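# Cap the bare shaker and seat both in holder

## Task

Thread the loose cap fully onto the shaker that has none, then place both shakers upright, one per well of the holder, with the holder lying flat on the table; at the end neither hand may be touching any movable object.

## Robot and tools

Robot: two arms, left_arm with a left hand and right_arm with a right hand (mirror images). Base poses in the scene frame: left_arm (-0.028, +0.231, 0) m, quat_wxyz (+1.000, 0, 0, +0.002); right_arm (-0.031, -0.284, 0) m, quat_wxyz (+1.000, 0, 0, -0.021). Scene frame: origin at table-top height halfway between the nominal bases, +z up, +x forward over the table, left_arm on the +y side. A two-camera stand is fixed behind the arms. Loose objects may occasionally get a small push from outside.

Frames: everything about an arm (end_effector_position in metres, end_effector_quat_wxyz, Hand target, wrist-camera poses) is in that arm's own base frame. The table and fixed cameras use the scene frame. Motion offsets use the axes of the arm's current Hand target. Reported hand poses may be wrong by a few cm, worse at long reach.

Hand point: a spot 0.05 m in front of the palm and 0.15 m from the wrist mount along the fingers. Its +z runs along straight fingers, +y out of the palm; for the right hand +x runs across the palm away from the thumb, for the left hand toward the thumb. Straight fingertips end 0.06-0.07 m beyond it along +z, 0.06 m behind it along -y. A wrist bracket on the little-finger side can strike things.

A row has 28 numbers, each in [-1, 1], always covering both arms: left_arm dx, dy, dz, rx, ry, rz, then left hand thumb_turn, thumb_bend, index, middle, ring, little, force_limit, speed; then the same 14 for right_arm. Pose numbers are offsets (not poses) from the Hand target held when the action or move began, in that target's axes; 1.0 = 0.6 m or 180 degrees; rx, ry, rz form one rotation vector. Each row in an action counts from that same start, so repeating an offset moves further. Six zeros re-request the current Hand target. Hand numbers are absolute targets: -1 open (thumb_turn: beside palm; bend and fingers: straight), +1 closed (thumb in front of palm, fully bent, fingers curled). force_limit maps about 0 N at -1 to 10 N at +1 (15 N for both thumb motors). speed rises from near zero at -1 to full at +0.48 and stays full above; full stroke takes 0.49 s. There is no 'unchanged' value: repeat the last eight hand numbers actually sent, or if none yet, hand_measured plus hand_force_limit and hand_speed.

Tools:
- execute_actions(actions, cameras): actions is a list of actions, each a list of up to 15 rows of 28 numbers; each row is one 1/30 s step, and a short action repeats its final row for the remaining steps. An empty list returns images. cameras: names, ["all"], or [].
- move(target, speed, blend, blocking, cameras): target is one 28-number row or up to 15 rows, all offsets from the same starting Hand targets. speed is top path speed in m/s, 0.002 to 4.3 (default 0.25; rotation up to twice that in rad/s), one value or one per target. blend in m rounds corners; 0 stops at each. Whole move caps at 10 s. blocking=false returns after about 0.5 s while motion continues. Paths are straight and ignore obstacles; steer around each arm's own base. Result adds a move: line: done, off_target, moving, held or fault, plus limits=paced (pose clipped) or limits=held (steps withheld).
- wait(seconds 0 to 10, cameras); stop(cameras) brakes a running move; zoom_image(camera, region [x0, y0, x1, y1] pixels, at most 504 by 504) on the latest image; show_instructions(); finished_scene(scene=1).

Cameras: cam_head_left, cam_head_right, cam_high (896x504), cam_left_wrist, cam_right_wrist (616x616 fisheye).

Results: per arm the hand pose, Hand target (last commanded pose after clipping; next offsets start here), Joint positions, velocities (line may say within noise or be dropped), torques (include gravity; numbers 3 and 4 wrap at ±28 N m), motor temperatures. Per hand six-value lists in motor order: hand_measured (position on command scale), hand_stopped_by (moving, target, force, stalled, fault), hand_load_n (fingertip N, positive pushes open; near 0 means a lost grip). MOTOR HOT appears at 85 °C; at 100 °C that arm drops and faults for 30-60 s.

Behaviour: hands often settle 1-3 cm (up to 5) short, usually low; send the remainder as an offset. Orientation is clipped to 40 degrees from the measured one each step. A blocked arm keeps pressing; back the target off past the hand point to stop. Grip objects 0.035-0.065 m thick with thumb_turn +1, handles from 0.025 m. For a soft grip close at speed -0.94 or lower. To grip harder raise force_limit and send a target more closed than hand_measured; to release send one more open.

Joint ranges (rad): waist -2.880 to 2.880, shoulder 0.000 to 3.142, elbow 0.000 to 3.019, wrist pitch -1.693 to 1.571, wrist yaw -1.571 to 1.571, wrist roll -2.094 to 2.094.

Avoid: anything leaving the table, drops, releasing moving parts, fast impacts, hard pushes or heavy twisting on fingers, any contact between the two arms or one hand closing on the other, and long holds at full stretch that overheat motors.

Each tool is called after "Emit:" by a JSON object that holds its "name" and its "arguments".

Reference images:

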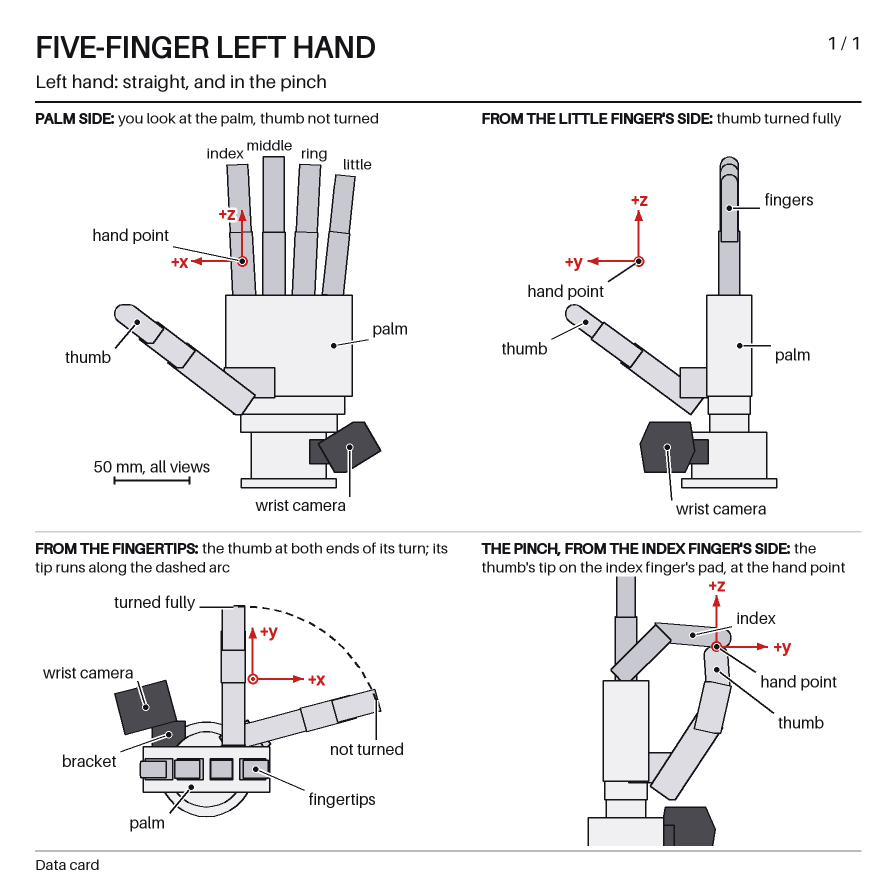

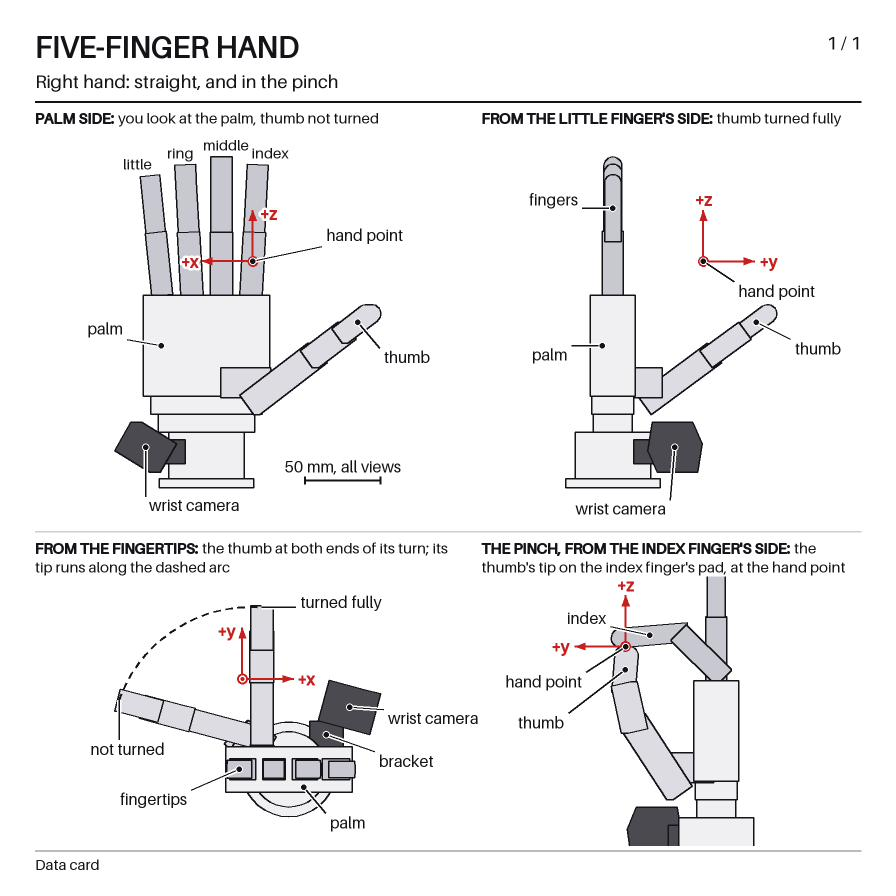

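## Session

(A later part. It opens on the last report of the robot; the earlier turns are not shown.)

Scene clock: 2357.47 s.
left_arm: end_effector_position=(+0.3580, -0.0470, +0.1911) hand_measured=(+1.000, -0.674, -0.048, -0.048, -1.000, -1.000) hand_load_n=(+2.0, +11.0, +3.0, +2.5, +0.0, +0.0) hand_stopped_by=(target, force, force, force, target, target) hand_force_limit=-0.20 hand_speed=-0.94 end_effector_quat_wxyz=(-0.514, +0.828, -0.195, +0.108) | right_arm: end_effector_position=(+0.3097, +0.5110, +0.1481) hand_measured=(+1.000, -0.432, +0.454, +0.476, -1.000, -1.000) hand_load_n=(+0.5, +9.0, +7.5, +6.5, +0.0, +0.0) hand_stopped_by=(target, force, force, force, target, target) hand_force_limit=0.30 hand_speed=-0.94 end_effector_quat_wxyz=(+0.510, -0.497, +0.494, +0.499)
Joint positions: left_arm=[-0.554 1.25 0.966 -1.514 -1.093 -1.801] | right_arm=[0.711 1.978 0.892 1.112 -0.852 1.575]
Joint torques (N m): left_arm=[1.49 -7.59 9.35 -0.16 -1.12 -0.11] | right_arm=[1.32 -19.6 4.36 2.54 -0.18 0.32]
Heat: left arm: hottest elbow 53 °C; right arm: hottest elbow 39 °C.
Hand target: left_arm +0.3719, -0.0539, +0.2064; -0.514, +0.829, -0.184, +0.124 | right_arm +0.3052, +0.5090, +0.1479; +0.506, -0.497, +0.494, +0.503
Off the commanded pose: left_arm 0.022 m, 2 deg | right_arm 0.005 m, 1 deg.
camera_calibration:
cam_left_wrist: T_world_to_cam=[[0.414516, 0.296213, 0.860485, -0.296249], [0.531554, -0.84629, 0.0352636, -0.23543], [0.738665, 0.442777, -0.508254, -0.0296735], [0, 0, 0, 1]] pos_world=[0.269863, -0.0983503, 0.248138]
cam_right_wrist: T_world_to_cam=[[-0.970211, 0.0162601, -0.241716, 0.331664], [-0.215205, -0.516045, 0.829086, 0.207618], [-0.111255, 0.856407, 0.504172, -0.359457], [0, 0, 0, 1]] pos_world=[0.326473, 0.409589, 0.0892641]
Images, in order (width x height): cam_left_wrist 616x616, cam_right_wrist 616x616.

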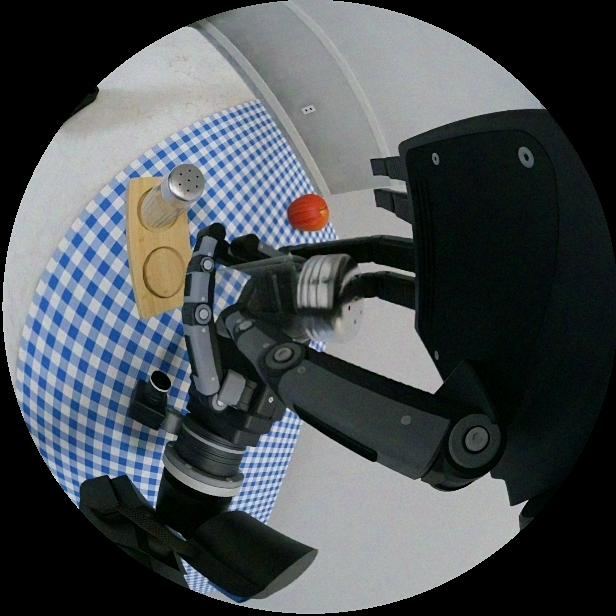

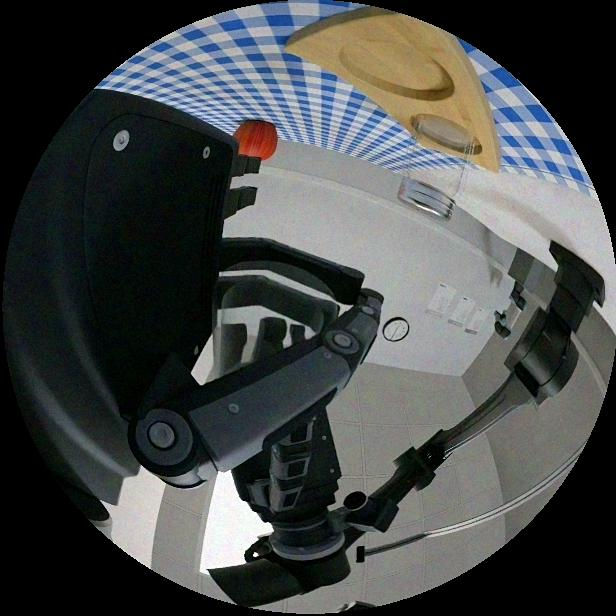

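Emit:
{"name": "execute_actions", "arguments": {"actions": [[[0,0,0,0,0,0,1,-0.70,-0.08,-0.08,-1,-1,-0.2,-0.9,0,0,0,0,0,0,1,-0.09,0.75,0.75,-1,-1,0.3,-0.94]],[[0,0,0,0,0,0,1,-0.70,-0.08,-0.08,-1,-1,-0.2,-0.9,0,0,0,0,0,0,1,-0.09,0.75,0.75,-1,-1,0.3,-0.94]]], "cameras": ["cam_right_wrist","cam_left_wrist"]}}

Emit:
{"name": "zoom_image", "arguments": {"camera": "cam_left_wrist", "region": [250, 220, 350, 320]}}

Scene clock: 2374.67 s.
left_arm: end_effector_position=(+0.3580, -0.0473, +0.1911) hand_measured=(+1.000, -0.702, -0.080, -0.080, -1.000, -1.000) hand_load_n=(+1.0, +2.5, +0.0, +0.0, +0.0, +0.0) hand_stopped_by=(target, target, target, target, target, target) hand_force_limit=-0.20 hand_speed=-0.90 end_effector_quat_wxyz=(-0.514, +0.828, -0.194, +0.109) | right_arm: end_effector_position=(+0.3091, +0.5111, +0.1481) hand_measured=(+1.000, -0.432, +0.454, +0.476, -1.000, -1.000) hand_load_n=(+1.0, +8.5, +4.0, +6.5, +0.0, +0.0) hand_stopped_by=(target, force, force, force, target, target) hand_force_limit=0.30 hand_speed=-0.94 end_effector_quat_wxyz=(+0.509, -0.498, +0.494, +0.499)
Joint positions: left_arm=[-0.555 1.25 0.966 -1.514 -1.093 -1.802] | right_arm=[0.711 1.978 0.892 1.112 -0.853 1.576]
Joint torques (N m): left_arm=[1.32 -7.36 9.35 -0.16 -1.14 -0.1] | right_arm=[1.2 -19.66 4.37 2.54 -0.12 0.31]
Motor temperatures (°C): left_arm=[28 29 53 25 31 27] | right_arm=[30 36 38 28 28 28]
Heat: left arm: hottest elbow 53 °C; right arm: hottest elbow 38 °C.
Hand target: left_arm +0.3719, -0.0539, +0.2064; -0.514, +0.829, -0.184, +0.124 | right_arm +0.3053, +0.5090, +0.1479; +0.506, -0.497, +0.494, +0.503
Off the commanded pose: left_arm 0.022 m, 2 deg | right_arm 0.004 m, 1 deg.
camera_calibration:
cam_left_wrist: T_world_to_cam=[[0.413882, 0.296853, 0.86057, -0.29586], [0.531404, -0.846338, 0.0363709, -0.235918], [0.739129, 0.442257, -0.508033, -0.0298233], [0, 0, 0, 1]] pos_world=[0.269862, -0.09865, 0.248038]
cam_right_wrist: T_world_to_cam=[[-0.970338, 0.0144331, -0.241322, 0.332029], [-0.213902, -0.516406, 0.829199, 0.207348], [-0.112652, 0.856222, 0.504176, -0.359143], [0, 0, 0, 1]] pos_world=[0.326074, 0.40979, 0.089264]
Images, in order (width x height): cam_left_wrist 616x616, cam_right_wrist 616x616.

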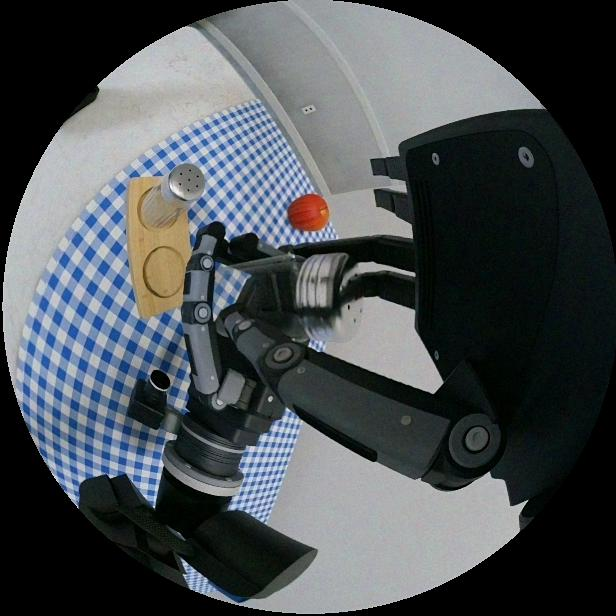

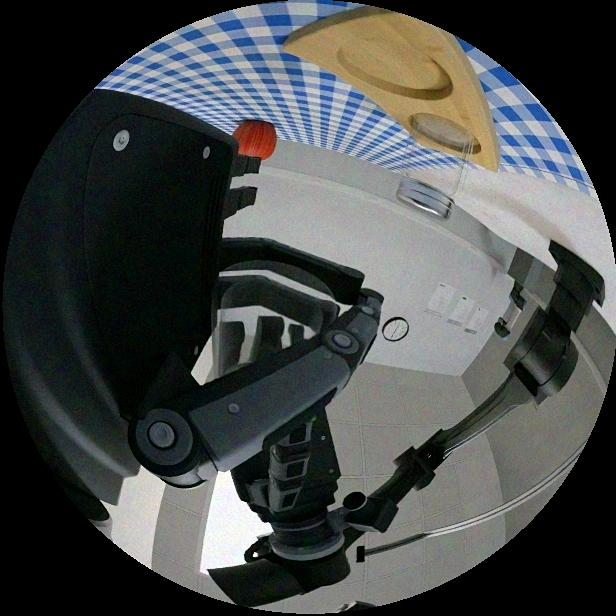

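Scaled by 5.040 from the camera's 616x616 image, which has a finer 880x880 frame.

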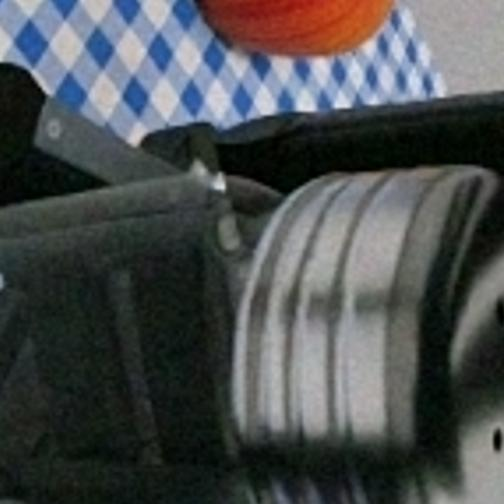

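Emit:
{"name": "execute_actions", "arguments": {"actions": [[[0,0,0,0,0,0,1,-0.73,-0.12,-0.12,-1,-1,-0.2,-0.9,0,0,0,0,0,0,1,-0.09,0.75,0.75,-1,-1,0.3,-0.94]],[[0,0,0,0,0,0,1,-0.73,-0.12,-0.12,-1,-1,-0.2,-0.9,0,0,0,0,0,0,1,-0.09,0.75,0.75,-1,-1,0.3,-0.94]]], "cameras": ["cam_right_wrist","cam_left_wrist"]}}

Emit:
{"name": "zoom_image", "arguments": {"camera": "cam_left_wrist", "region": [180, 210, 380, 410]}}

Emit:
{"name": "zoom_image", "arguments": {"camera": "cam_right_wrist", "region": [200, 220, 400, 420]}}

Scene clock: 2378.13 s.
left_arm: end_effector_position=(+0.3585, -0.0469, +0.1917) hand_measured=(+1.000, -0.730, -0.120, -0.120, -1.000, -1.000) hand_load_n=(+0.5, +1.0, +0.0, +0.0, +0.0, +0.0) hand_stopped_by=(target, target, target, target, target, target) hand_force_limit=-0.20 hand_speed=-0.90 end_effector_quat_wxyz=(-0.516, +0.827, -0.194, +0.110) | right_arm: end_effector_position=(+0.3087, +0.5110, +0.1481) hand_measured=(+1.000, -0.432, +0.454, +0.476, -1.000, -1.000) hand_load_n=(+0.5, +8.5, +2.0, +6.5, +0.5, +0.0) hand_stopped_by=(target, force, force, force, target, target) hand_force_limit=0.30 hand_speed=-0.94 end_effector_quat_wxyz=(+0.509, -0.498, +0.493, +0.500)
Joint positions: left_arm=[-0.555 1.25 0.966 -1.514 -1.097 -1.802] | right_arm=[0.711 1.978 0.892 1.112 -0.856 1.576]
Joint torques (N m): left_arm=[1.38 -7.59 9.33 -0.18 -0.95 -0.1] | right_arm=[1.26 -19.6 4.37 2.54 -0.05 0.31]
Heat: left arm: hottest elbow 53 °C; right arm: hottest elbow 38 °C.
Hand target: left_arm +0.3718, -0.0539, +0.2064; -0.514, +0.829, -0.184, +0.124 | right_arm +0.3052, +0.5090, +0.1479; +0.506, -0.497, +0.494, +0.503
Off the commanded pose: left_arm 0.021 m, 2 deg | right_arm 0.004 m, 1 deg.
camera_calibration:
cam_left_wrist: T_world_to_cam=[[0.412217, 0.293143, 0.862638, -0.296757], [0.530411, -0.847043, 0.0343831, -0.235141], [0.74077, 0.44338, -0.504652, -0.0311998], [0, 0, 0, 1]] pos_world=[0.270162, -0.0983492, 0.248334]
cam_right_wrist: T_world_to_cam=[[-0.970348, 0.0122205, -0.241403, 0.332755], [-0.21279, -0.516915, 0.829168, 0.207104], [-0.114652, 0.85595, 0.504188, -0.358318], [0, 0, 0, 1]] pos_world=[0.325876, 0.409691, 0.089264]
Images, in order (width x height): cam_left_wrist 616x616, cam_right_wrist 616x616.

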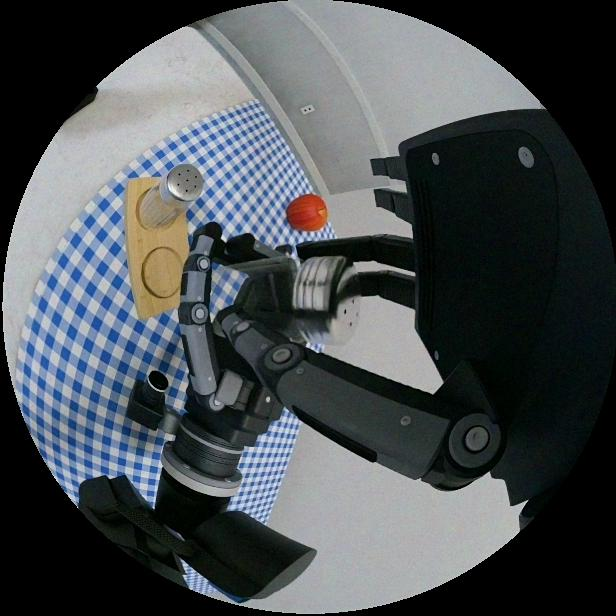

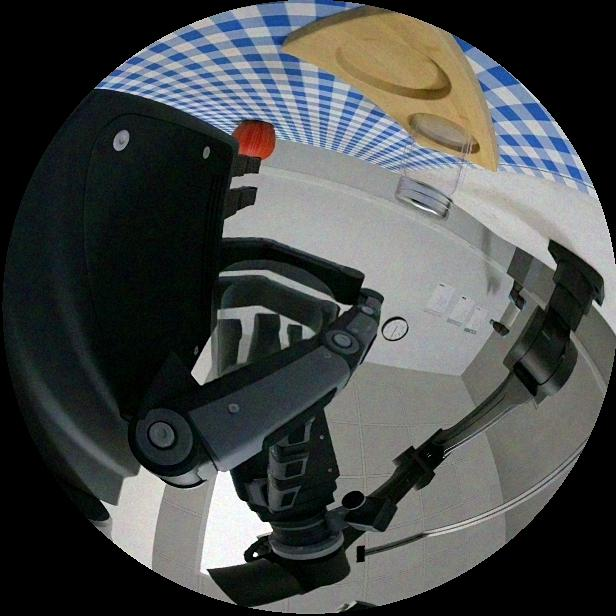

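Scaled by 2.520 from the camera's 616x616 image, which has a finer 880x880 frame.

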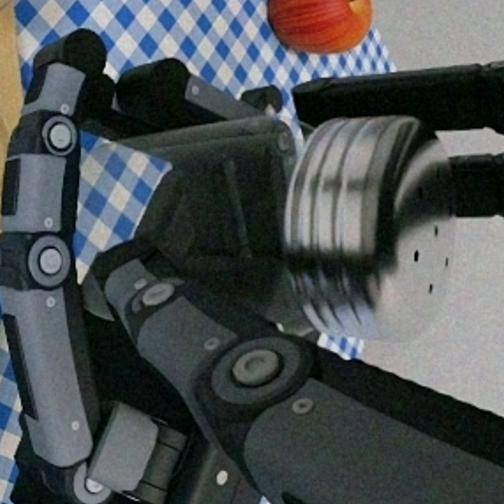

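Scaled by 2.520 from the camera's 616x616 image, which has a finer 880x880 frame.

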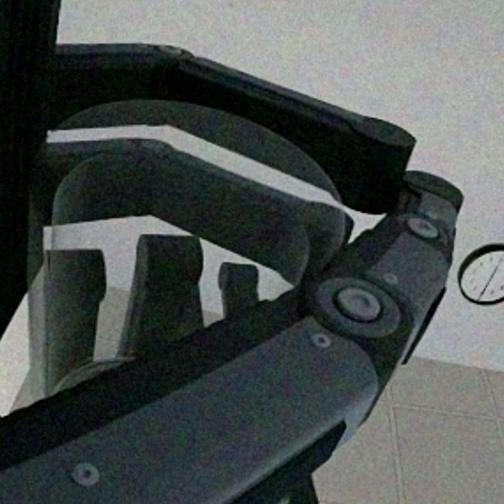

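Emit:
{"name": "execute_actions", "arguments": {"actions": [[[0,0,0,0,0,0,1,-0.44,0.31,0.31,-1,-1,-0.2,-0.94,0,0,0,0,0,0,1,-0.09,0.75,0.75,-1,-1,0.3,-0.94]],[[0,0,0,0,0,0,1,-0.44,0.31,0.31,-1,-1,-0.2,-0.94,0,0,0,0,0,0,1,-0.09,0.75,0.75,-1,-1,0.3,-0.94]],[[0,0,0,0,0,0,1,-0.44,0.31,0.31,-1,-1,-0.2,-0.94,0,0,0,0,0,0,1,-0.5,0.3,0.1,-1,-1,0.3,-0.8]],[[0,0,0,0,0,0,1,-0.44,0.31,0.31,-1,-1,-0.2,-0.94,0,0,0,0,0,0,1,-0.5,0.3,0.1,-1,-1,0.3,-0.8]]], "cameras": ["cam_right_wrist","cam_left_wrist"]}}

Emit:
{"name": "zoom_image", "arguments": {"camera": "cam_left_wrist", "region": [180, 210, 380, 410]}}

Scene clock: 2383.73 s.
left_arm: end_effector_position=(+0.3589, -0.0471, +0.1921) hand_measured=(+1.000, -0.698, -0.032, -0.042, -1.000, -1.000) hand_load_n=(+0.5, +8.5, +5.0, +3.0, +0.0, +0.0) hand_stopped_by=(target, force, force, force, target, target) hand_force_limit=-0.20 hand_speed=-0.94 end_effector_quat_wxyz=(-0.515, +0.828, -0.193, +0.110) | right_arm: end_effector_position=(+0.3082, +0.5112, +0.1481) hand_measured=(+1.000, -0.500, +0.300, +0.100, -1.000, -1.000) hand_load_n=(-0.5, +0.0, +0.0, +0.0, +0.0, +0.0) hand_stopped_by=(target, target, target, target, target, target) hand_force_limit=0.30 hand_speed=-0.80 end_effector_quat_wxyz=(+0.508, -0.499, +0.493, +0.500)
Joint positions: left_arm=[-0.555 1.25 0.967 -1.514 -1.097 -1.804] | right_arm=[0.712 1.978 0.892 1.112 -0.856 1.576]
Joint torques (N m): left_arm=[1.44 -7.36 9.29 -0.2 -0.94 -0.06] | right_arm=[1.2 -19.66 4.34 2.52 -0.04 0.31]
Heat: left arm: hottest elbow 54 °C; right arm: hottest elbow 38 °C.
Hand target: left_arm +0.3719, -0.0540, +0.2064; -0.514, +0.829, -0.184, +0.124 | right_arm +0.3052, +0.5090, +0.1479; +0.506, -0.497, +0.494, +0.503
Off the commanded pose: left_arm 0.020 m, 2 deg | right_arm 0.004 m, 1 deg.
camera_calibration:
cam_left_wrist: T_world_to_cam=[[0.410016, 0.294399, 0.863259, -0.296427], [0.531037, -0.846563, 0.0364821, -0.236121], [0.741543, 0.443465, -0.503442, -0.0317346], [0, 0, 0, 1]] pos_world=[0.270462, -0.0985501, 0.248531]
cam_right_wrist: T_world_to_cam=[[-0.970359, 0.0110676, -0.241416, 0.33294], [-0.212199, -0.517075, 0.82922, 0.207012], [-0.115652, 0.855869, 0.504096, -0.358157], [0, 0, 0, 1]] pos_world=[0.325577, 0.409891, 0.0892641]
Images, in order (width x height): cam_left_wrist 616x616, cam_right_wrist 616x616.

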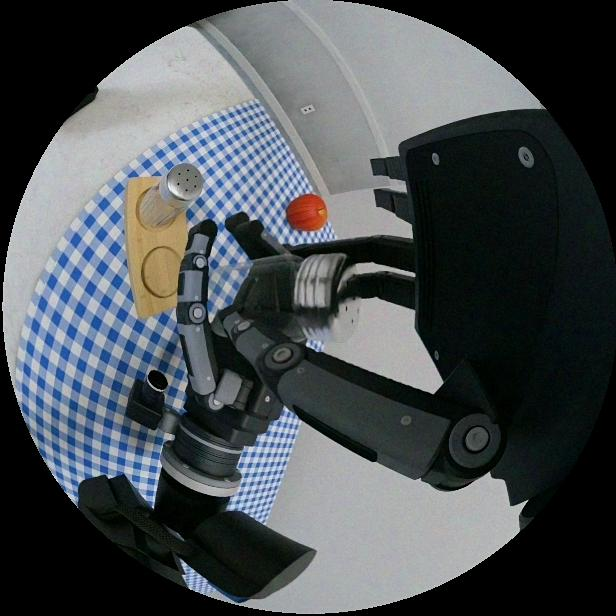

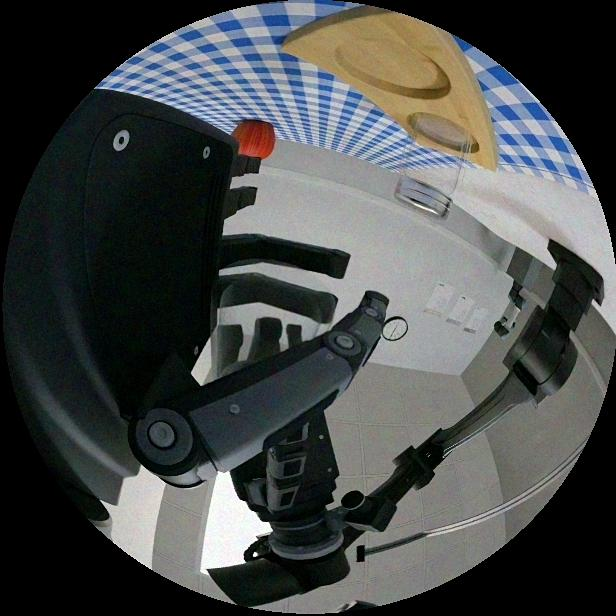

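Scaled by 2.520 from the camera's 616x616 image, which has a finer 880x880 frame.

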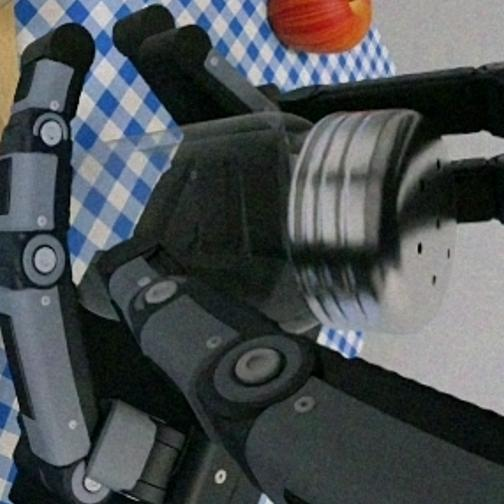

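Emit:
{"name": "execute_actions", "arguments": {"actions": [[[0,0,0,0,0,0,1,-0.44,0.31,0.31,-1,-1,-0.2,-0.94,0,0,0,0,0,0,1,-0.1,0.3,0.1,-1,-1,-0.2,-0.92]],[[0,0,0,0,0,0,1,-0.44,0.31,0.31,-1,-1,-0.2,-0.94,0,0,0,0,0,0,1,-0.1,0.3,0.1,-1,-1,-0.2,-0.92]],[[0,0,0,0,0,0,1,-0.44,0.31,0.31,-1,-1,-0.2,-0.94,0,0,0,0,0,0,1,-0.1,0.3,0.1,-1,-1,-0.2,-0.92]],[[0,0,0,0,0,0,1,-0.44,0.31,0.31,-1,-1,-0.2,-0.94,0,0,0,0,0,0,1,-0.1,0.3,0.1,-1,-1,-0.2,-0.92]]], "cameras": ["cam_right_wrist","cam_left_wrist"]}}

Emit:
{"name": "zoom_image", "arguments": {"camera": "cam_left_wrist", "region": [180, 210, 380, 410]}}

Emit:
{"name": "zoom_image", "arguments": {"camera": "cam_right_wrist", "region": [200, 220, 400, 420]}}

Scene clock: 2389.30 s.
left_arm: end_effector_position=(+0.3592, -0.0468, +0.1925) hand_measured=(+1.000, -0.698, -0.032, -0.042, -1.000, -1.000) hand_load_n=(+1.5, +8.5, +4.0, +3.5, +0.0, +0.0) hand_stopped_by=(target, force, force, force, target, target) hand_force_limit=-0.20 hand_speed=-0.94 end_effector_quat_wxyz=(-0.516, +0.827, -0.193, +0.111) | right_arm: end_effector_position=(+0.3079, +0.5111, +0.1481) hand_measured=(+1.000, -0.320, +0.300, +0.100, -1.000, -1.000) hand_load_n=(-1.0, +6.0, +0.0, +0.0, +0.0, +0.0) hand_stopped_by=(target, force, target, target, target, target) hand_force_limit=-0.20 hand_speed=-0.92 end_effector_quat_wxyz=(+0.508, -0.499, +0.492, +0.500)
Joint positions: left_arm=[-0.555 1.25 0.967 -1.514 -1.1 -1.804] | right_arm=[0.712 1.978 0.892 1.112 -0.858 1.576]
Joint torques (N m): left_arm=[1.55 -7.36 9.29 -0.21 -0.82 -0.08] | right_arm=[1.26 -19.55 4.34 2.52 0.02 0.31]
Heat: left arm: hottest elbow 54 °C; right arm: hottest elbow 38 °C.
Hand target: left_arm +0.3719, -0.0540, +0.2064; -0.514, +0.829, -0.184, +0.124 | right_arm +0.3052, +0.5090, +0.1479; +0.506, -0.497, +0.494, +0.503
Off the commanded pose: left_arm 0.020 m, 2 deg | right_arm 0.003 m, 1 deg.
camera_calibration:
cam_left_wrist: T_world_to_cam=[[0.408977, 0.292305, 0.864463, -0.296963], [0.530551, -0.846915, 0.0353679, -0.23569], [0.742465, 0.444177, -0.501451, -0.0325464], [0, 0, 0, 1]] pos_world=[0.270661, -0.0983497, 0.248729]
cam_right_wrist: T_world_to_cam=[[-0.970378, 0.00958666, -0.2414, 0.333359], [-0.211396, -0.517404, 0.829219, 0.206844], [-0.116952, 0.855688, 0.504104, -0.357684], [0, 0, 0, 1]] pos_world=[0.325378, 0.409892, 0.0892641]
Images, in order (width x height): cam_left_wrist 616x616, cam_right_wrist 616x616.

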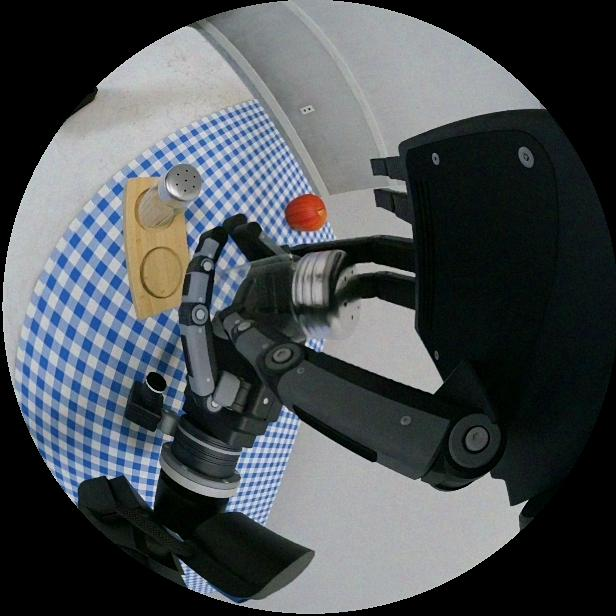

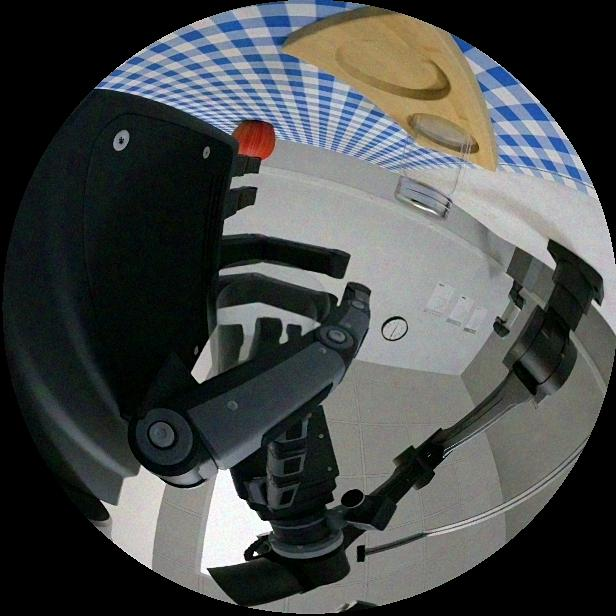

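Scaled by 2.520 from the camera's 616x616 image, which has a finer 880x880 frame.

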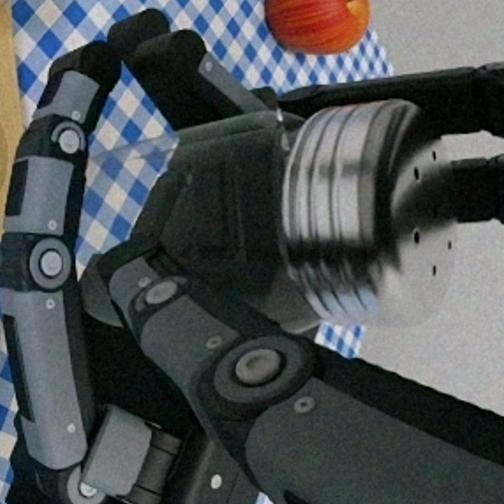

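Scaled by 2.520 from the camera's 616x616 image, which has a finer 880x880 frame.

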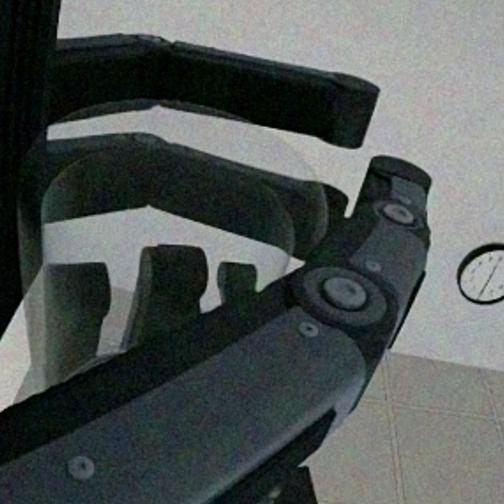

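Emit:
{"name": "execute_actions", "arguments": {"actions": [[[0,0,0,0,0,0,1,-0.44,0.31,0.31,-1,-1,-0.2,-0.94,0,0,0,0,0,0,1,-0.1,0.8,0.1,-1,-1,0.1,-0.93]],[[0,0,0,0,0,0,1,-0.44,0.31,0.31,-1,-1,-0.2,-0.94,0,0,0,0,0,0,1,-0.1,0.8,0.1,-1,-1,0.1,-0.93]],[[0,0,0,0,0,0,1,-0.44,0.31,0.31,-1,-1,-0.2,-0.94,0,0,0,0,0,0,1,-0.1,0.8,0.1,-1,-1,0.1,-0.93]],[[0,0,0,0,0,0,1,-0.44,0.31,0.31,-1,-1,-0.2,-0.94,0,0,0,0,0,0,1,-0.1,0.8,0.1,-1,-1,0.1,-0.93]]], "cameras": ["cam_right_wrist","cam_left_wrist"]}}

Emit:
{"name": "zoom_image", "arguments": {"camera": "cam_right_wrist", "region": [200, 220, 400, 420]}}

Scene clock: 2393.77 s.
left_arm: end_effector_position=(+0.3592, -0.0468, +0.1925) hand_measured=(+1.000, -0.698, -0.032, -0.042, -1.000, -1.000) hand_load_n=(+1.5, +8.5, +4.0, +3.5, +0.0, +0.0) hand_stopped_by=(target, force, force, force, target, target) hand_force_limit=-0.20 hand_speed=-0.94 end_effector_quat_wxyz=(-0.516, +0.827, -0.193, +0.111) | right_arm: end_effector_position=(+0.3079, +0.5111, +0.1481) hand_measured=(+1.000, -0.320, +0.428, +0.100, -1.000, -1.000) hand_load_n=(-1.5, +8.5, +6.0, +0.0, +0.0, +0.0) hand_stopped_by=(target, force, force, target, target, target) hand_force_limit=0.10 hand_speed=-0.93 end_effector_quat_wxyz=(+0.508, -0.499, +0.492, +0.500)
Joint positions: left_arm=[-0.555 1.25 0.967 -1.514 -1.1 -1.804] | right_arm=[0.712 1.978 0.892 1.112 -0.858 1.576]
Joint torques (N m): left_arm=[1.49 -7.41 9.31 -0.16 -0.83 -0.07] | right_arm=[1.26 -19.6 4.34 2.54 0.02 0.32]
Motor temperatures (°C): left_arm=[28 29 55 25 30 27] | right_arm=[30 37 38 28 28 28]
Heat: left arm: hottest elbow 55 °C; right arm: hottest elbow 38 °C.
Hand target: left_arm +0.3719, -0.0540, +0.2064; -0.514, +0.829, -0.184, +0.124 | right_arm +0.3052, +0.5090, +0.1479; +0.506, -0.497, +0.494, +0.503
Off the commanded pose: left_arm 0.020 m, 2 deg | right_arm 0.003 m, 1 deg.
camera_calibration:
cam_left_wrist: T_world_to_cam=[[0.408977, 0.292305, 0.864463, -0.296963], [0.530551, -0.846915, 0.0353679, -0.23569], [0.742465, 0.444177, -0.501451, -0.0325464], [0, 0, 0, 1]] pos_world=[0.270661, -0.0983497, 0.248729]
cam_right_wrist: T_world_to_cam=[[-0.970378, 0.00958666, -0.2414, 0.333359], [-0.211396, -0.517404, 0.829219, 0.206844], [-0.116952, 0.855688, 0.504104, -0.357684], [0, 0, 0, 1]] pos_world=[0.325378, 0.409892, 0.0892641]
Images, in order (width x height): cam_left_wrist 616x616, cam_right_wrist 616x616.

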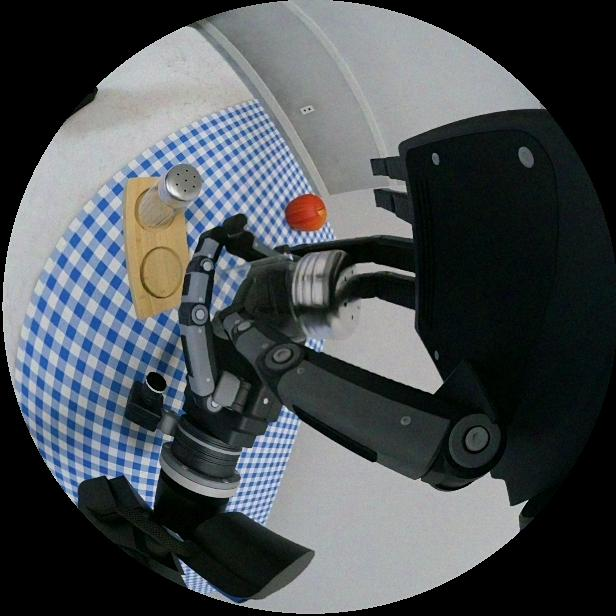

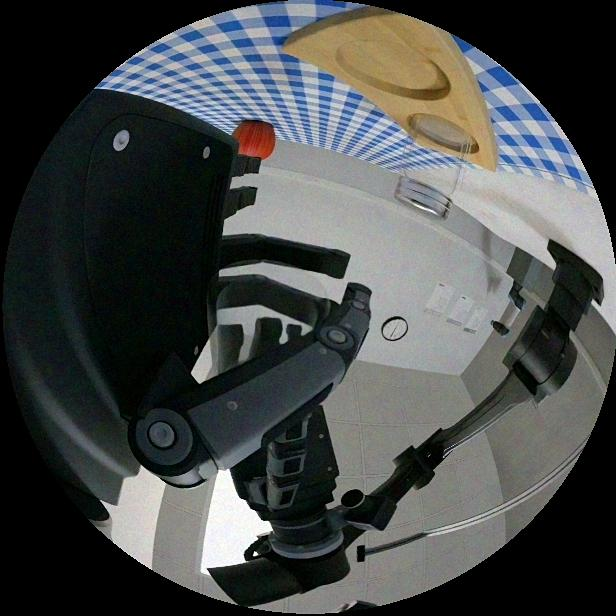

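Scaled by 2.520 from the camera's 616x616 image, which has a finer 880x880 frame.

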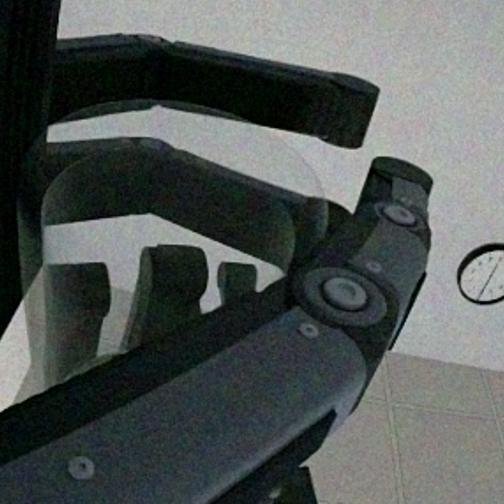

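Emit:
{"name": "execute_actions", "arguments": {"actions": [[[0,0,0,0,0,0,1,-0.74,-0.1,-0.1,-1,-1,-0.2,-0.9,0,0,0,0,0,0,1,-0.1,0.8,0.1,-1,-1,0.1,-0.93]],[[0,0,0,0,0,0,1,-0.74,-0.1,-0.1,-1,-1,-0.2,-0.9,0,0,0,0,0,0,1,-0.1,0.8,0.1,-1,-1,0.1,-0.93]]], "cameras": ["cam_right_wrist","cam_left_wrist"]}}

Emit:
{"name": "zoom_image", "arguments": {"camera": "cam_left_wrist", "region": [180, 210, 380, 410]}}

Scene clock: 2396.80 s.
left_arm: end_effector_position=(+0.3592, -0.0468, +0.1925) hand_measured=(+1.000, -0.740, -0.100, -0.100, -1.000, -1.000) hand_load_n=(+0.5, +0.0, +0.0, -0.5, +0.0, -0.5) hand_stopped_by=(target, target, target, target, target, target) hand_force_limit=-0.20 hand_speed=-0.90 end_effector_quat_wxyz=(-0.517, +0.827, -0.193, +0.111) | right_arm: end_effector_position=(+0.3069, +0.5103, +0.1467) hand_measured=(+1.000, -0.320, +0.428, +0.100, -1.000, -1.000) hand_load_n=(-1.0, +8.0, +6.0, -0.5, -0.5, +0.0) hand_stopped_by=(target, force, force, target, target, target) hand_force_limit=0.10 hand_speed=-0.93 end_effector_quat_wxyz=(+0.507, -0.499, +0.494, +0.500)
Joint positions: left_arm=[-0.555 1.25 0.967 -1.514 -1.1 -1.804] | right_arm=[0.712 1.978 0.887 1.112 -0.858 1.576]
Joint torques (N m): left_arm=[1.44 -7.36 9.29 -0.14 -0.81 -0.08] | right_arm=[1.2 -19.55 4.63 2.55 0.02 0.32]
Motor temperatures (°C): left_arm=[28 29 55 25 30 27] | right_arm=[30 37 38 28 28 28]
Heat: left arm: hottest elbow 55 °C; right arm: hottest elbow 38 °C.
Hand target: left_arm +0.3719, -0.0539, +0.2064; -0.514, +0.829, -0.184, +0.124 | right_arm +0.3052, +0.5090, +0.1479; +0.505, -0.497, +0.494, +0.503
Off the commanded pose: left_arm 0.020 m, 2 deg | right_arm 0.002 m, 0 deg.
camera_calibration:
cam_left_wrist: T_world_to_cam=[[0.408909, 0.292016, 0.864592, -0.297005], [0.530482, -0.846966, 0.0351714, -0.235628], [0.742551, 0.444269, -0.501242, -0.0326132], [0, 0, 0, 1]] pos_world=[0.270661, -0.0983497, 0.248728]
cam_right_wrist: T_world_to_cam=[[-0.971133, 0.00895137, -0.238369, 0.332245], [-0.208798, -0.515092, 0.831314, 0.205113], [-0.115341, 0.857088, 0.502092, -0.357268], [0, 0, 0, 1]] pos_world=[0.324274, 0.408888, 0.0880648]
Images, in order (width x height): cam_left_wrist 616x616, cam_right_wrist 616x616.

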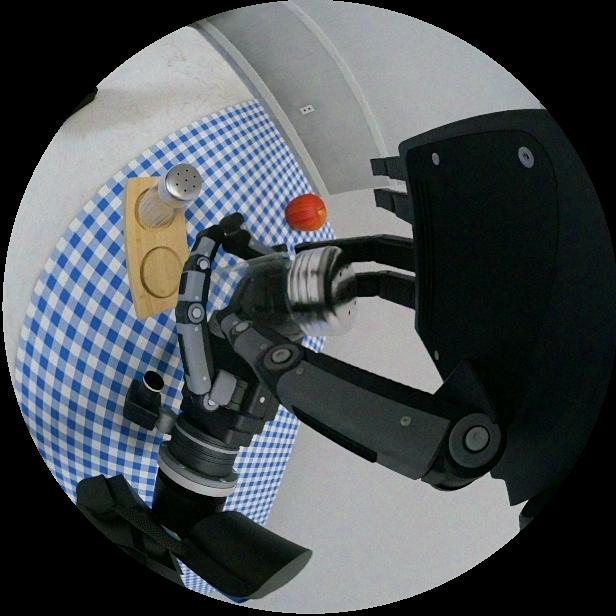

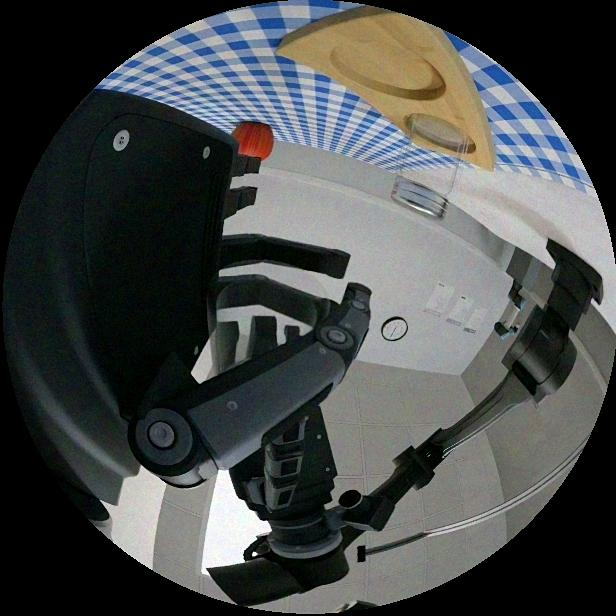

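Scaled by 2.520 from the camera's 616x616 image, which has a finer 880x880 frame.

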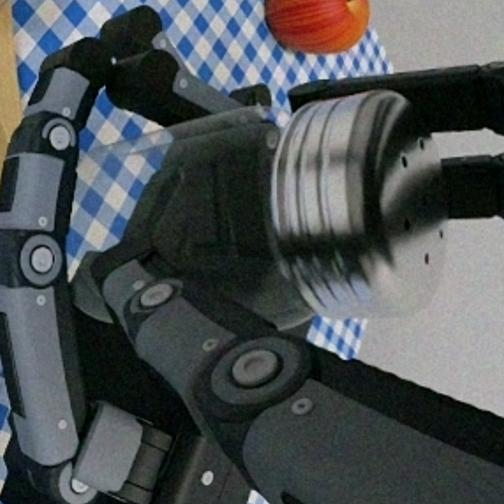

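Emit:
{"name": "execute_actions", "arguments": {"actions": [[[0,0,0,0,0,0,1,-0.74,-0.1,-0.1,-1,-1,-0.2,-0.9,0,0,0,0,0,0,1,-0.1,0.8,0.8,-1,-1,-0.1,-0.92]],[[0,0,0,0,0,0,1,-0.74,-0.1,-0.1,-1,-1,-0.2,-0.9,0,0,0,0,0,0,1,-0.1,0.8,0.8,-1,-1,-0.1,-0.92]],[[0,0,0,0,0,0,1,-0.74,-0.1,-0.1,-1,-1,-0.2,-0.9,0,0,0,0,0,0,1,-0.1,0.8,0.8,-1,-1,-0.1,-0.92]],[[0,0,0,0,0,0,1,-0.74,-0.1,-0.1,-1,-1,-0.2,-0.9,0,0,0,0,0,0,1,-0.1,0.8,0.8,-1,-1,-0.1,-0.92]]], "cameras": ["cam_right_wrist","cam_left_wrist"]}}

Emit:
{"name": "zoom_image", "arguments": {"camera": "cam_left_wrist", "region": [180, 210, 380, 410]}}

Emit:
{"name": "zoom_image", "arguments": {"camera": "cam_right_wrist", "region": [200, 220, 400, 420]}}

Scene clock: 2402.07 s.
left_arm: end_effector_position=(+0.3592, -0.0468, +0.1925) hand_measured=(+1.000, -0.740, -0.100, -0.100, -1.000, -1.000) hand_load_n=(+0.0, +0.0, +0.0, +0.0, +0.0, -0.5) hand_stopped_by=(target, target, target, target, target, target) hand_force_limit=-0.20 hand_speed=-0.90 end_effector_quat_wxyz=(-0.517, +0.827, -0.193, +0.111) | right_arm: end_effector_position=(+0.3069, +0.5103, +0.1467) hand_measured=(+1.000, -0.320, +0.428, +0.314, -1.000, -1.000) hand_load_n=(-1.0, +8.5, +5.5, +6.5, +0.0, +0.0) hand_stopped_by=(target, force, force, force, target, target) hand_force_limit=-0.10 hand_speed=-0.92 end_effector_quat_wxyz=(+0.507, -0.499, +0.494, +0.500)
Joint positions: left_arm=[-0.555 1.25 0.967 -1.514 -1.1 -1.804] | right_arm=[0.712 1.978 0.887 1.112 -0.858 1.576]
Joint torques (N m): left_arm=[1.49 -7.36 9.28 -0.2 -0.82 -0.07] | right_arm=[1.2 -19.6 4.66 2.52 0.02 0.31]
Motor temperatures (°C): left_arm=[28 29 55 25 30 27] | right_arm=[30 37 38 28 28 28]
Heat: left arm: hottest elbow 55 °C; right arm: hottest elbow 38 °C.
Hand target: left_arm +0.3719, -0.0539, +0.2064; -0.514, +0.829, -0.184, +0.124 | right_arm +0.3052, +0.5090, +0.1479; +0.505, -0.497, +0.494, +0.503
Off the commanded pose: left_arm 0.020 m, 2 deg | right_arm 0.002 m, 0 deg.
camera_calibration:
cam_left_wrist: T_world_to_cam=[[0.408909, 0.292016, 0.864592, -0.297005], [0.530482, -0.846966, 0.0351714, -0.235628], [0.742551, 0.444269, -0.501242, -0.0326132], [0, 0, 0, 1]] pos_world=[0.270661, -0.0983497, 0.248728]
cam_right_wrist: T_world_to_cam=[[-0.971133, 0.00895137, -0.238369, 0.332245], [-0.208798, -0.515092, 0.831314, 0.205113], [-0.115341, 0.857088, 0.502092, -0.357268], [0, 0, 0, 1]] pos_world=[0.324274, 0.408888, 0.0880648]
Images, in order (width x height): cam_left_wrist 616x616, cam_right_wrist 616x616.

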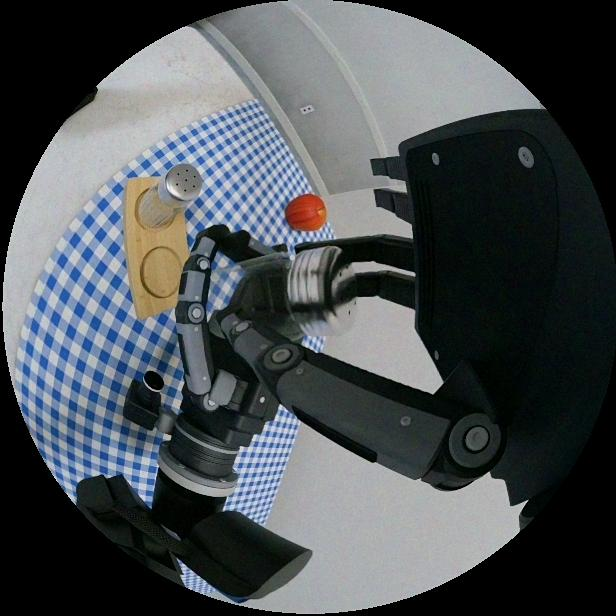

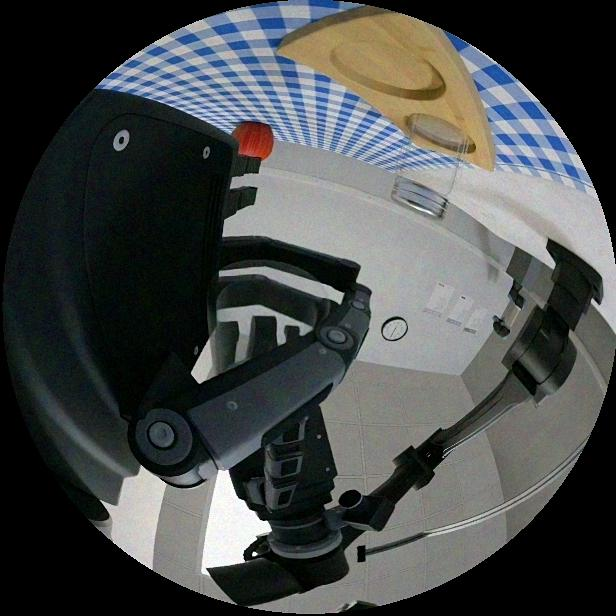

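Scaled by 2.520 from the camera's 616x616 image, which has a finer 880x880 frame.

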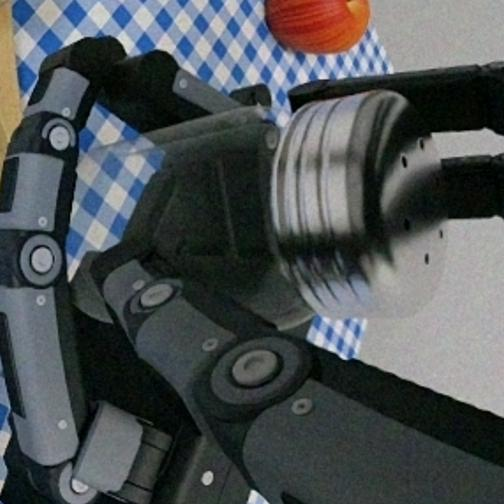

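Scaled by 2.520 from the camera's 616x616 image, which has a finer 880x880 frame.

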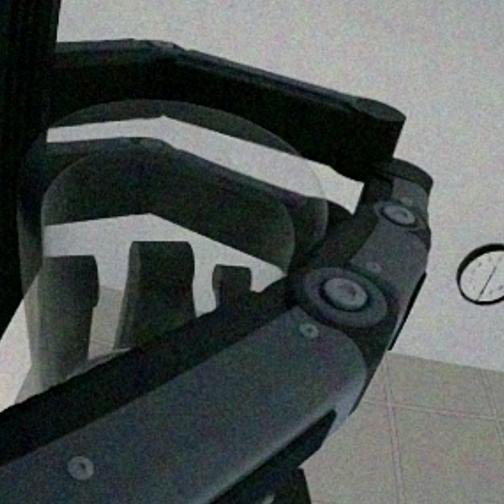

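Emit:
{"name": "execute_actions", "arguments": {"actions": [[[0,0,0,0,0,0,1,-0.82,-0.35,-0.35,-1,-1,0,-0.8,0,0,0,0,0,0,1,-0.1,0.8,0.8,-1,-1,-0.1,-0.92]],[[0,0,0,0,0,0,1,-0.82,-0.35,-0.35,-1,-1,0,-0.8,0,0,0,0,0,0,1,-0.1,0.8,0.8,-1,-1,-0.1,-0.92]]], "cameras": []}}

Emit:
{"name": "move", "arguments": {"target": [[0.0016,-0.0898,-0.0442,0,0,0,1,-0.82,-0.35,-0.35,-1,-1,0,-0.8,0,0,0,0,0,0,1,-0.1,0.8,0.8,-1,-1,-0.1,-0.92]], "speed": [0.1], "cameras": ["cam_left_wrist","cam_right_wrist"]}}

Scene clock: 2405.80 s.
left_arm: end_effector_position=(+0.3592, -0.0468, +0.1925) hand_measured=(+1.000, -0.820, -0.350, -0.350, -1.000, -1.000) hand_load_n=(+0.0, +0.0, +0.0, +0.0, +0.0, -0.5) hand_stopped_by=(target, target, target, target, target, target) hand_force_limit=0.00 hand_speed=-0.80 end_effector_quat_wxyz=(-0.517, +0.827, -0.193, +0.111) | right_arm: end_effector_position=(+0.3069, +0.5103, +0.1467) hand_measured=(+1.000, -0.320, +0.428, +0.314, -1.000, -1.000) hand_load_n=(-1.5, +8.0, +5.5, +6.5, +0.0, +0.0) hand_stopped_by=(target, force, force, force, target, target) hand_force_limit=-0.10 hand_speed=-0.92 end_effector_quat_wxyz=(+0.507, -0.499, +0.494, +0.500)
Joint positions: left_arm=[-0.555 1.25 0.967 -1.514 -1.1 -1.804] | right_arm=[0.712 1.978 0.887 1.112 -0.858 1.576]
Joint torques (N m): left_arm=[1.44 -7.24 9.31 -0.23 -0.82 -0.08] | right_arm=[1.14 -19.55 4.63 2.55 0.02 0.31]
Motor temperatures (°C): left_arm=[28 29 55 25 30 27] | right_arm=[30 37 37 28 28 28]
Heat: left arm: hottest elbow 55 °C; right arm: hottest shoulder 37 °C.
Hand target: left_arm +0.3719, -0.0539, +0.2064; -0.514, +0.829, -0.184, +0.124 | right_arm +0.3052, +0.5090, +0.1479; +0.505, -0.497, +0.494, +0.503
Off the commanded pose: left_arm 0.020 m, 2 deg | right_arm 0.002 m, 0 deg.
No camera images: "cameras" was empty.

Scene clock: 2407.10 s.
left_arm: end_effector_position=(+0.3631, -0.0491, +0.2421) hand_measured=(+1.000, -0.820, -0.350, -0.350, -1.000, -1.000) hand_load_n=(+0.0, +0.0, +0.0, +0.0, +0.0, +0.0) hand_stopped_by=(target, target, target, target, target, target) hand_force_limit=0.00 hand_speed=-0.80 end_effector_quat_wxyz=(-0.521, +0.824, -0.201, +0.099) | right_arm: end_effector_position=(+0.3069, +0.5103, +0.1467) hand_measured=(+1.000, -0.320, +0.428, +0.314, -1.000, -1.000) hand_load_n=(-1.5, +8.5, +5.5, +6.5, +0.0, +0.0) hand_stopped_by=(target, force, force, force, target, target) hand_force_limit=-0.10 hand_speed=-0.92 end_effector_quat_wxyz=(+0.507, -0.499, +0.494, +0.500)
Joint positions: left_arm=[-0.555 1.25 1.099 -1.676 -1.101 -1.804] | right_arm=[0.712 1.978 0.887 1.112 -0.858 1.576]
Joint torques (N m): left_arm=[1.55 -9.7 9.89 -0.36 -0.79 -0.07] | right_arm=[1.26 -19.6 4.64 2.55 0.02 0.32]
Motor temperatures (°C): left_arm=[28 29 55 25 30 27] | right_arm=[30 37 37 28 28 28]
Heat: left arm: hottest elbow 55 °C; right arm: hottest shoulder 37 °C.
Hand target: left_arm +0.3718, -0.0540, +0.2664; -0.514, +0.829, -0.184, +0.124 | right_arm +0.3052, +0.5090, +0.1479; +0.505, -0.497, +0.494, +0.503
Off the commanded pose: left_arm 0.026 m, 4 deg | right_arm 0.002 m, 0 deg.
move: off_target (left_arm)
camera_calibration:
cam_left_wrist: T_world_to_cam=[[0.430662, 0.27771, 0.858724, -0.347966], [0.530844, -0.847434, 0.00783335, -0.2349], [0.729887, 0.452475, -0.512378, -0.00193747], [0, 0, 0, 1]] pos_world=[0.275965, -0.101552, 0.299654]
cam_right_wrist: T_world_to_cam=[[-0.971133, 0.00895137, -0.238369, 0.332245], [-0.208798, -0.515092, 0.831314, 0.205113], [-0.115341, 0.857088, 0.502092, -0.357268], [0, 0, 0, 1]] pos_world=[0.324274, 0.408888, 0.0880648]
Images, in order (width x height): cam_left_wrist 616x616, cam_right_wrist 616x616.

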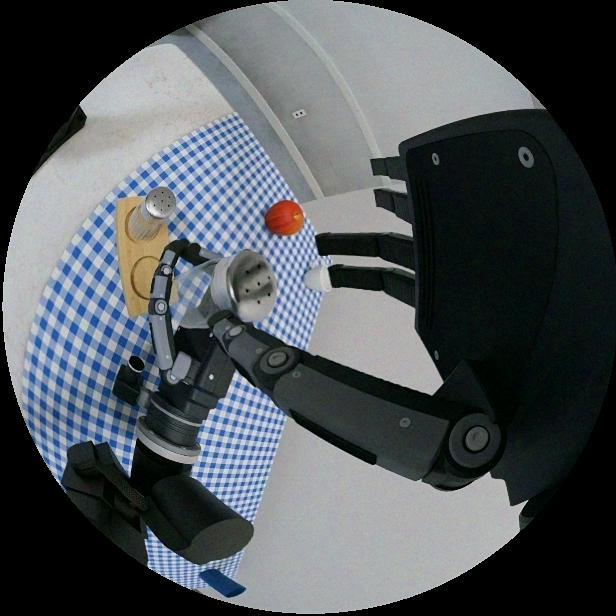

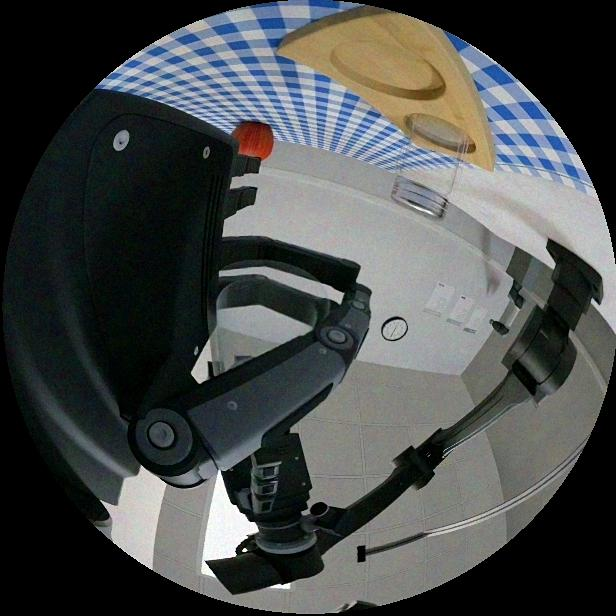

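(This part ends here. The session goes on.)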